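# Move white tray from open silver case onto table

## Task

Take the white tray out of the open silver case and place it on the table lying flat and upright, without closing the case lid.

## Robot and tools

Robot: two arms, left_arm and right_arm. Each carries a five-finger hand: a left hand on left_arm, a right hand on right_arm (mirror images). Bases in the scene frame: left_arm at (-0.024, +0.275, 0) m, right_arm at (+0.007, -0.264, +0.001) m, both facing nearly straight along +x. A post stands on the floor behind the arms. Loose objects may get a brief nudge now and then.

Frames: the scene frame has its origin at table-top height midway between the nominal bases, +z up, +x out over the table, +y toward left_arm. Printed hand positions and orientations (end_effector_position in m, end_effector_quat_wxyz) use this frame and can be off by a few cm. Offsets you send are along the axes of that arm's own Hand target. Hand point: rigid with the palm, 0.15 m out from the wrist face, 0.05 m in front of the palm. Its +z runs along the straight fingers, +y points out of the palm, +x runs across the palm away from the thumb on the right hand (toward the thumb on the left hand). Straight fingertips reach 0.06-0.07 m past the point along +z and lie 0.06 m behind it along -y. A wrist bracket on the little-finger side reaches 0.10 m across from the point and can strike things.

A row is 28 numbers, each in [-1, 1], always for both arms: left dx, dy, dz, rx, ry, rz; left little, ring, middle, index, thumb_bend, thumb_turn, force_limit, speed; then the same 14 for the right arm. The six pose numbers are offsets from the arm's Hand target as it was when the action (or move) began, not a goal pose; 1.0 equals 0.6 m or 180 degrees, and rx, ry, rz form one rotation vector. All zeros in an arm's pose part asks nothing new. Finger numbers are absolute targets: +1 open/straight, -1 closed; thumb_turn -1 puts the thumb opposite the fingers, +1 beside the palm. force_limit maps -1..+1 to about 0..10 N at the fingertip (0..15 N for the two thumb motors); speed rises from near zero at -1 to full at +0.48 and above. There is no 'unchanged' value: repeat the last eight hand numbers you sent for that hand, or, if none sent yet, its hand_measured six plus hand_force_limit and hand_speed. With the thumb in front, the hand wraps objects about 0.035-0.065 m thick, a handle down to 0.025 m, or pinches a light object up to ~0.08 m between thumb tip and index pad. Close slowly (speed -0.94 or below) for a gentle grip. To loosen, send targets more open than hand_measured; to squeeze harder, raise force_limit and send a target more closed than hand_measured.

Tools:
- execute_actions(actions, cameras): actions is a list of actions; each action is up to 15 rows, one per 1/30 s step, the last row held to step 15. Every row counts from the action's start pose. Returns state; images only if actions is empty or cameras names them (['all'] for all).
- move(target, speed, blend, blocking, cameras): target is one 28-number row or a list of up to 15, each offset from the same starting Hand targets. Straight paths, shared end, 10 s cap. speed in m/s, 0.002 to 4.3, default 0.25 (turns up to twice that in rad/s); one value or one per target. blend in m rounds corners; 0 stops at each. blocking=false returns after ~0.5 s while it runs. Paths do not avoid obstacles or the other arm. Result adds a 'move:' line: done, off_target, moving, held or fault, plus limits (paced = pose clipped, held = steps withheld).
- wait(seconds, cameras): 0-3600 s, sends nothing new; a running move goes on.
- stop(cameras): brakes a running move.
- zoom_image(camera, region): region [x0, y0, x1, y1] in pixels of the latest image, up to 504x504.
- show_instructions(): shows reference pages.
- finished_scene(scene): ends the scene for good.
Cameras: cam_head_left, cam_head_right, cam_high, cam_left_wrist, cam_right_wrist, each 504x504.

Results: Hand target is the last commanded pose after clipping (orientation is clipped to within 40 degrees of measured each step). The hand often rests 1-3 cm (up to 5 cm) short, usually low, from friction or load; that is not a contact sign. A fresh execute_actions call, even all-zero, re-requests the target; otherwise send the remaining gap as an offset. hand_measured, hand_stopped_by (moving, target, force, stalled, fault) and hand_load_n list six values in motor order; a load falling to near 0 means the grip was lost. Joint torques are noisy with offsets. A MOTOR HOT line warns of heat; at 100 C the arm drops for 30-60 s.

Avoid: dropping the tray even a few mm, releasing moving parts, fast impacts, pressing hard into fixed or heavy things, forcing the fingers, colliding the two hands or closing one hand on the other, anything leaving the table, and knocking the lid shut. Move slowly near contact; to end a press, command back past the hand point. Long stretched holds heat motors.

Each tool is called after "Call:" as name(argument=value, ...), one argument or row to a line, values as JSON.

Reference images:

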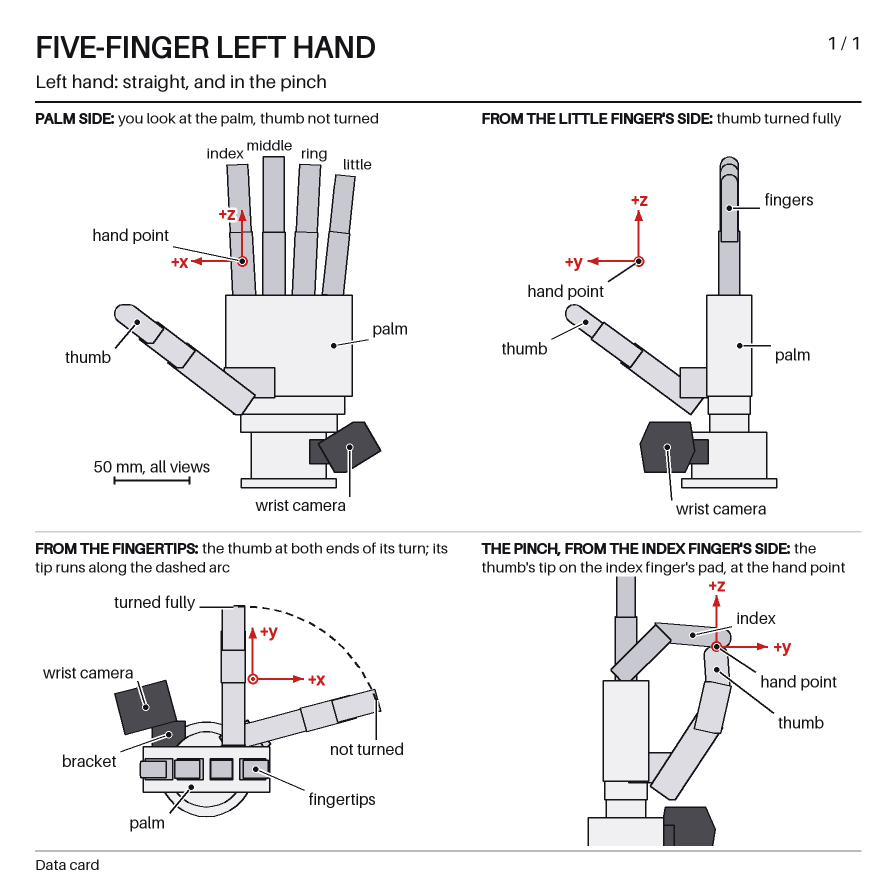

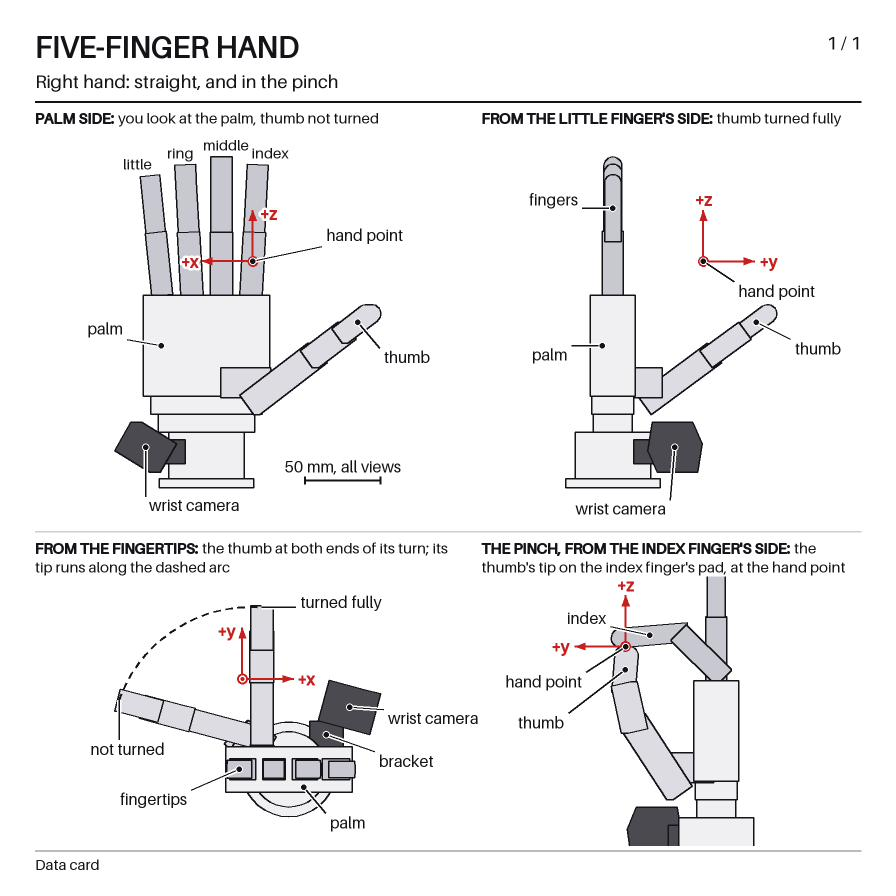

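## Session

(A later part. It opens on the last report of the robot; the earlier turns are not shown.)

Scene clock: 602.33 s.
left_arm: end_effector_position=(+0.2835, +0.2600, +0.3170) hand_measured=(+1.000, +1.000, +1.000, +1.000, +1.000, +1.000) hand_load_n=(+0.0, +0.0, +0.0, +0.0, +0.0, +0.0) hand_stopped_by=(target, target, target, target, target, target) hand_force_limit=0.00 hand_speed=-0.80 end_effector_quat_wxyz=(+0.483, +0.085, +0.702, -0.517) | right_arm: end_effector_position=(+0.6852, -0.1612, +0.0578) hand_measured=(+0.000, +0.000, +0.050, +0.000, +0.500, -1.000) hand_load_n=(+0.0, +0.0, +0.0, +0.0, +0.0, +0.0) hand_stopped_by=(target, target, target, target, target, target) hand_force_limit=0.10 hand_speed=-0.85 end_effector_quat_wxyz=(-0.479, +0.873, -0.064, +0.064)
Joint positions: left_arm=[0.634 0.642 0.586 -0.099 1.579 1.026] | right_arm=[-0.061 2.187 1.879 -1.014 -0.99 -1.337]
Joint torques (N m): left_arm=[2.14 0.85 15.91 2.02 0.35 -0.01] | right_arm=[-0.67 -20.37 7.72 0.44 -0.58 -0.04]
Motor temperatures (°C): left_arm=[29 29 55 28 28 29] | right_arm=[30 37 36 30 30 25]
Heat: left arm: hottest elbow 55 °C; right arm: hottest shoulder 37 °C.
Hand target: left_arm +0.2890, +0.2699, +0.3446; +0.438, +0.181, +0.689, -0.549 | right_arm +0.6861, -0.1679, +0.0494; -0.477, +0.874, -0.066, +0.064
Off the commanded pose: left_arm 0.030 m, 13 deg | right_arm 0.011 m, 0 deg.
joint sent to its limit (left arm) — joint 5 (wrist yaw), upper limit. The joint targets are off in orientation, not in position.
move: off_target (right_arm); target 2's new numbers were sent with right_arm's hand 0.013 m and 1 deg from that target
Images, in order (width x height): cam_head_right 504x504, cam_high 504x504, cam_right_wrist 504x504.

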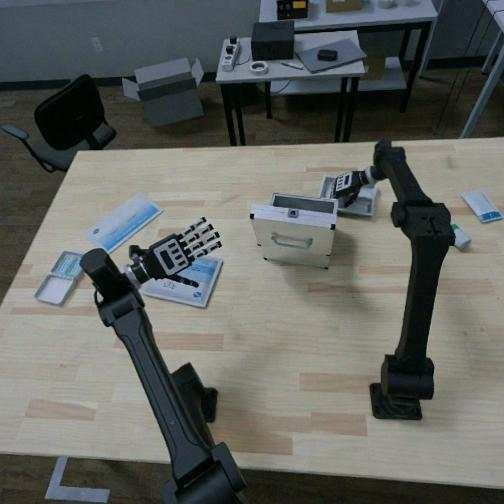

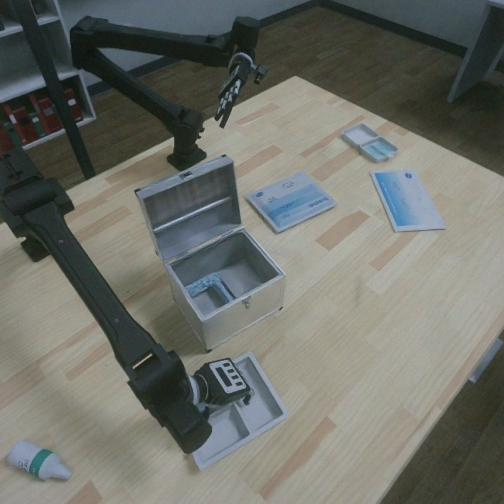

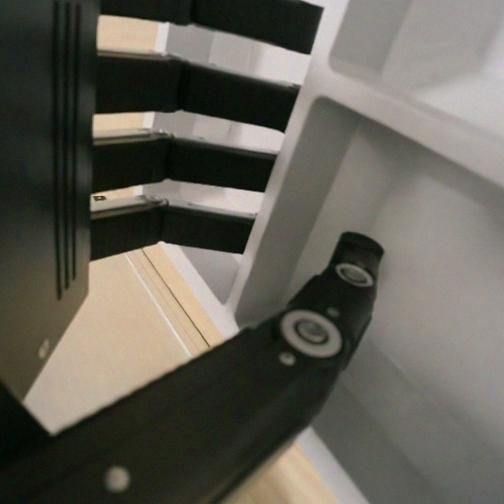

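Call:
move(
  target=[
    [0,0,0,0,0,0,1,1,1,1,1,1,0,-0.8,0.0033,-0.0561,-0.0358,0,0,0,0.0,0.0,0.05,0.0,0.5,-1,0.1,-0.85],
    [0,0,0,0,0,0,1,1,1,1,1,1,0,-0.8,0.0122,-0.2105,-0.1343,0,0,0,0.0,0.0,0.05,0.0,0.5,-1,0.1,-0.85],
  ],
  speed=[0.03,0.1],
  blend=[0.01,0],
  cameras=["cam_high","cam_head_right","cam_right_wrist"],
)

Call:
zoom_image(
  camera="cam_high",
  region=[160, 330, 310, 480],
)

Call:
zoom_image(
  camera="cam_head_right",
  region=[300, 140, 400, 240],
)

Scene clock: 611.53 s.
left_arm: end_effector_position=(+0.2835, +0.2600, +0.3170) hand_measured=(+1.000, +1.000, +1.000, +1.000, +1.000, +1.000) hand_load_n=(+0.0, +0.0, +0.0, +0.0, +0.0, +0.0) hand_stopped_by=(target, target, target, target, target, target) hand_force_limit=0.00 hand_speed=-0.80 end_effector_quat_wxyz=(+0.483, +0.085, +0.702, -0.517) | right_arm: end_effector_position=(+0.6778, -0.1611, +0.1740) hand_measured=(+0.000, +0.000, +0.050, +0.000, +0.500, -1.000) hand_load_n=(+0.0, +0.0, +0.0, +0.0, +0.0, +0.0) hand_stopped_by=(target, target, target, target, target, target) hand_force_limit=0.10 hand_speed=-0.85 end_effector_quat_wxyz=(-0.478, +0.874, -0.076, +0.041)
Joint positions: left_arm=[0.634 0.642 0.586 -0.099 1.579 1.026] | right_arm=[-0.061 2.139 2.108 -1.344 -0.988 -1.338]
Joint torques (N m): left_arm=[2.2 0.85 15.88 1.99 0.36 -0.02] | right_arm=[-0.67 -22.42 11.29 -0.1 -0.62 -0.02]
Motor temperatures (°C): left_arm=[29 29 56 28 28 29] | right_arm=[30 37 36 30 30 25]
Heat: left arm: hottest elbow 56 °C; right arm: hottest shoulder 37 °C.
Hand target: left_arm +0.2890, +0.2699, +0.3446; +0.438, +0.181, +0.689, -0.549 | right_arm +0.6861, -0.1681, +0.1995; -0.477, +0.874, -0.066, +0.064
Off the commanded pose: left_arm 0.030 m, 13 deg | right_arm 0.028 m, 3 deg.
joint sent to its limit (left arm) — joint 5 (wrist yaw), upper limit. The joint targets are off in orientation, not in position.
move: off_target (right_arm)
Images, in order (width x height): cam_head_right 504x504, cam_high 504x504, cam_right_wrist 504x504.

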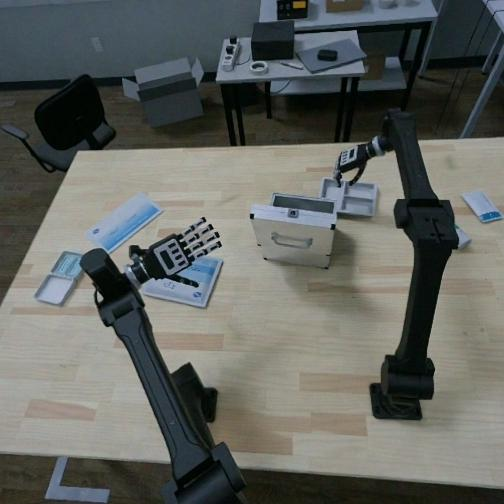

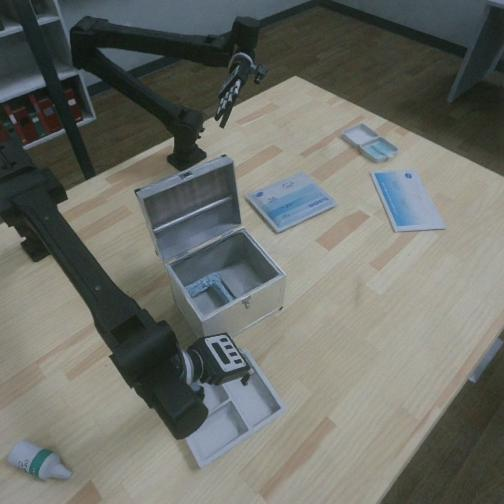

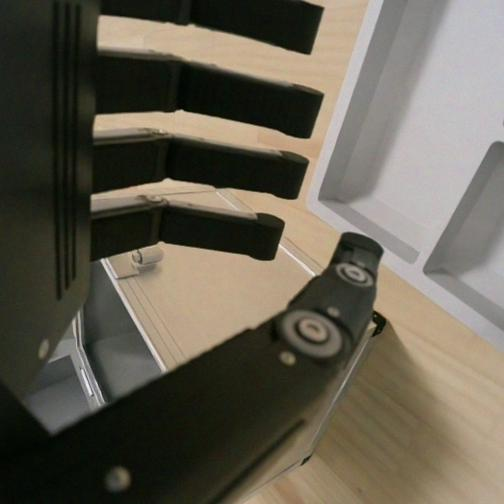

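Scaled by 3.360 from the camera's image (finer frame: 720x720).

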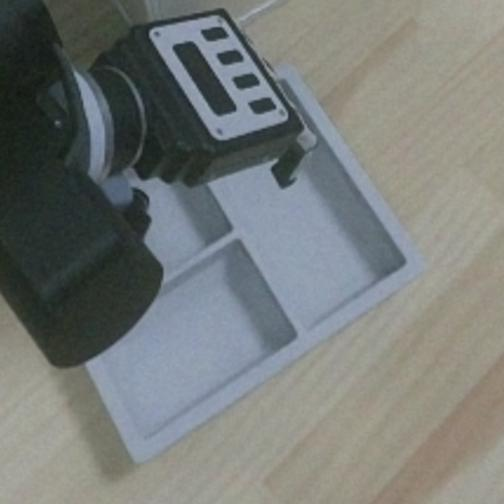

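Scaled by 5.040 from the camera's image (finer frame: 720x720).

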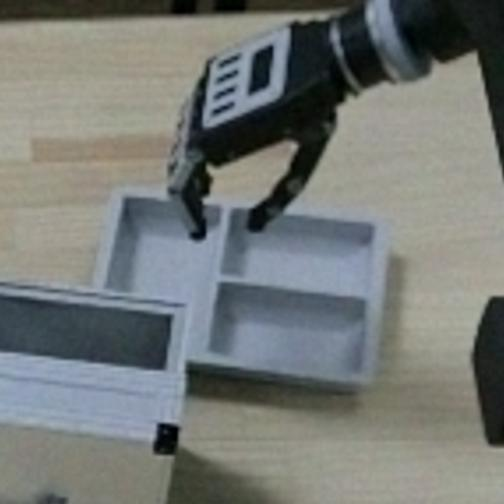

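Call:
finished_scene(
)

The scene is finished: the task was done.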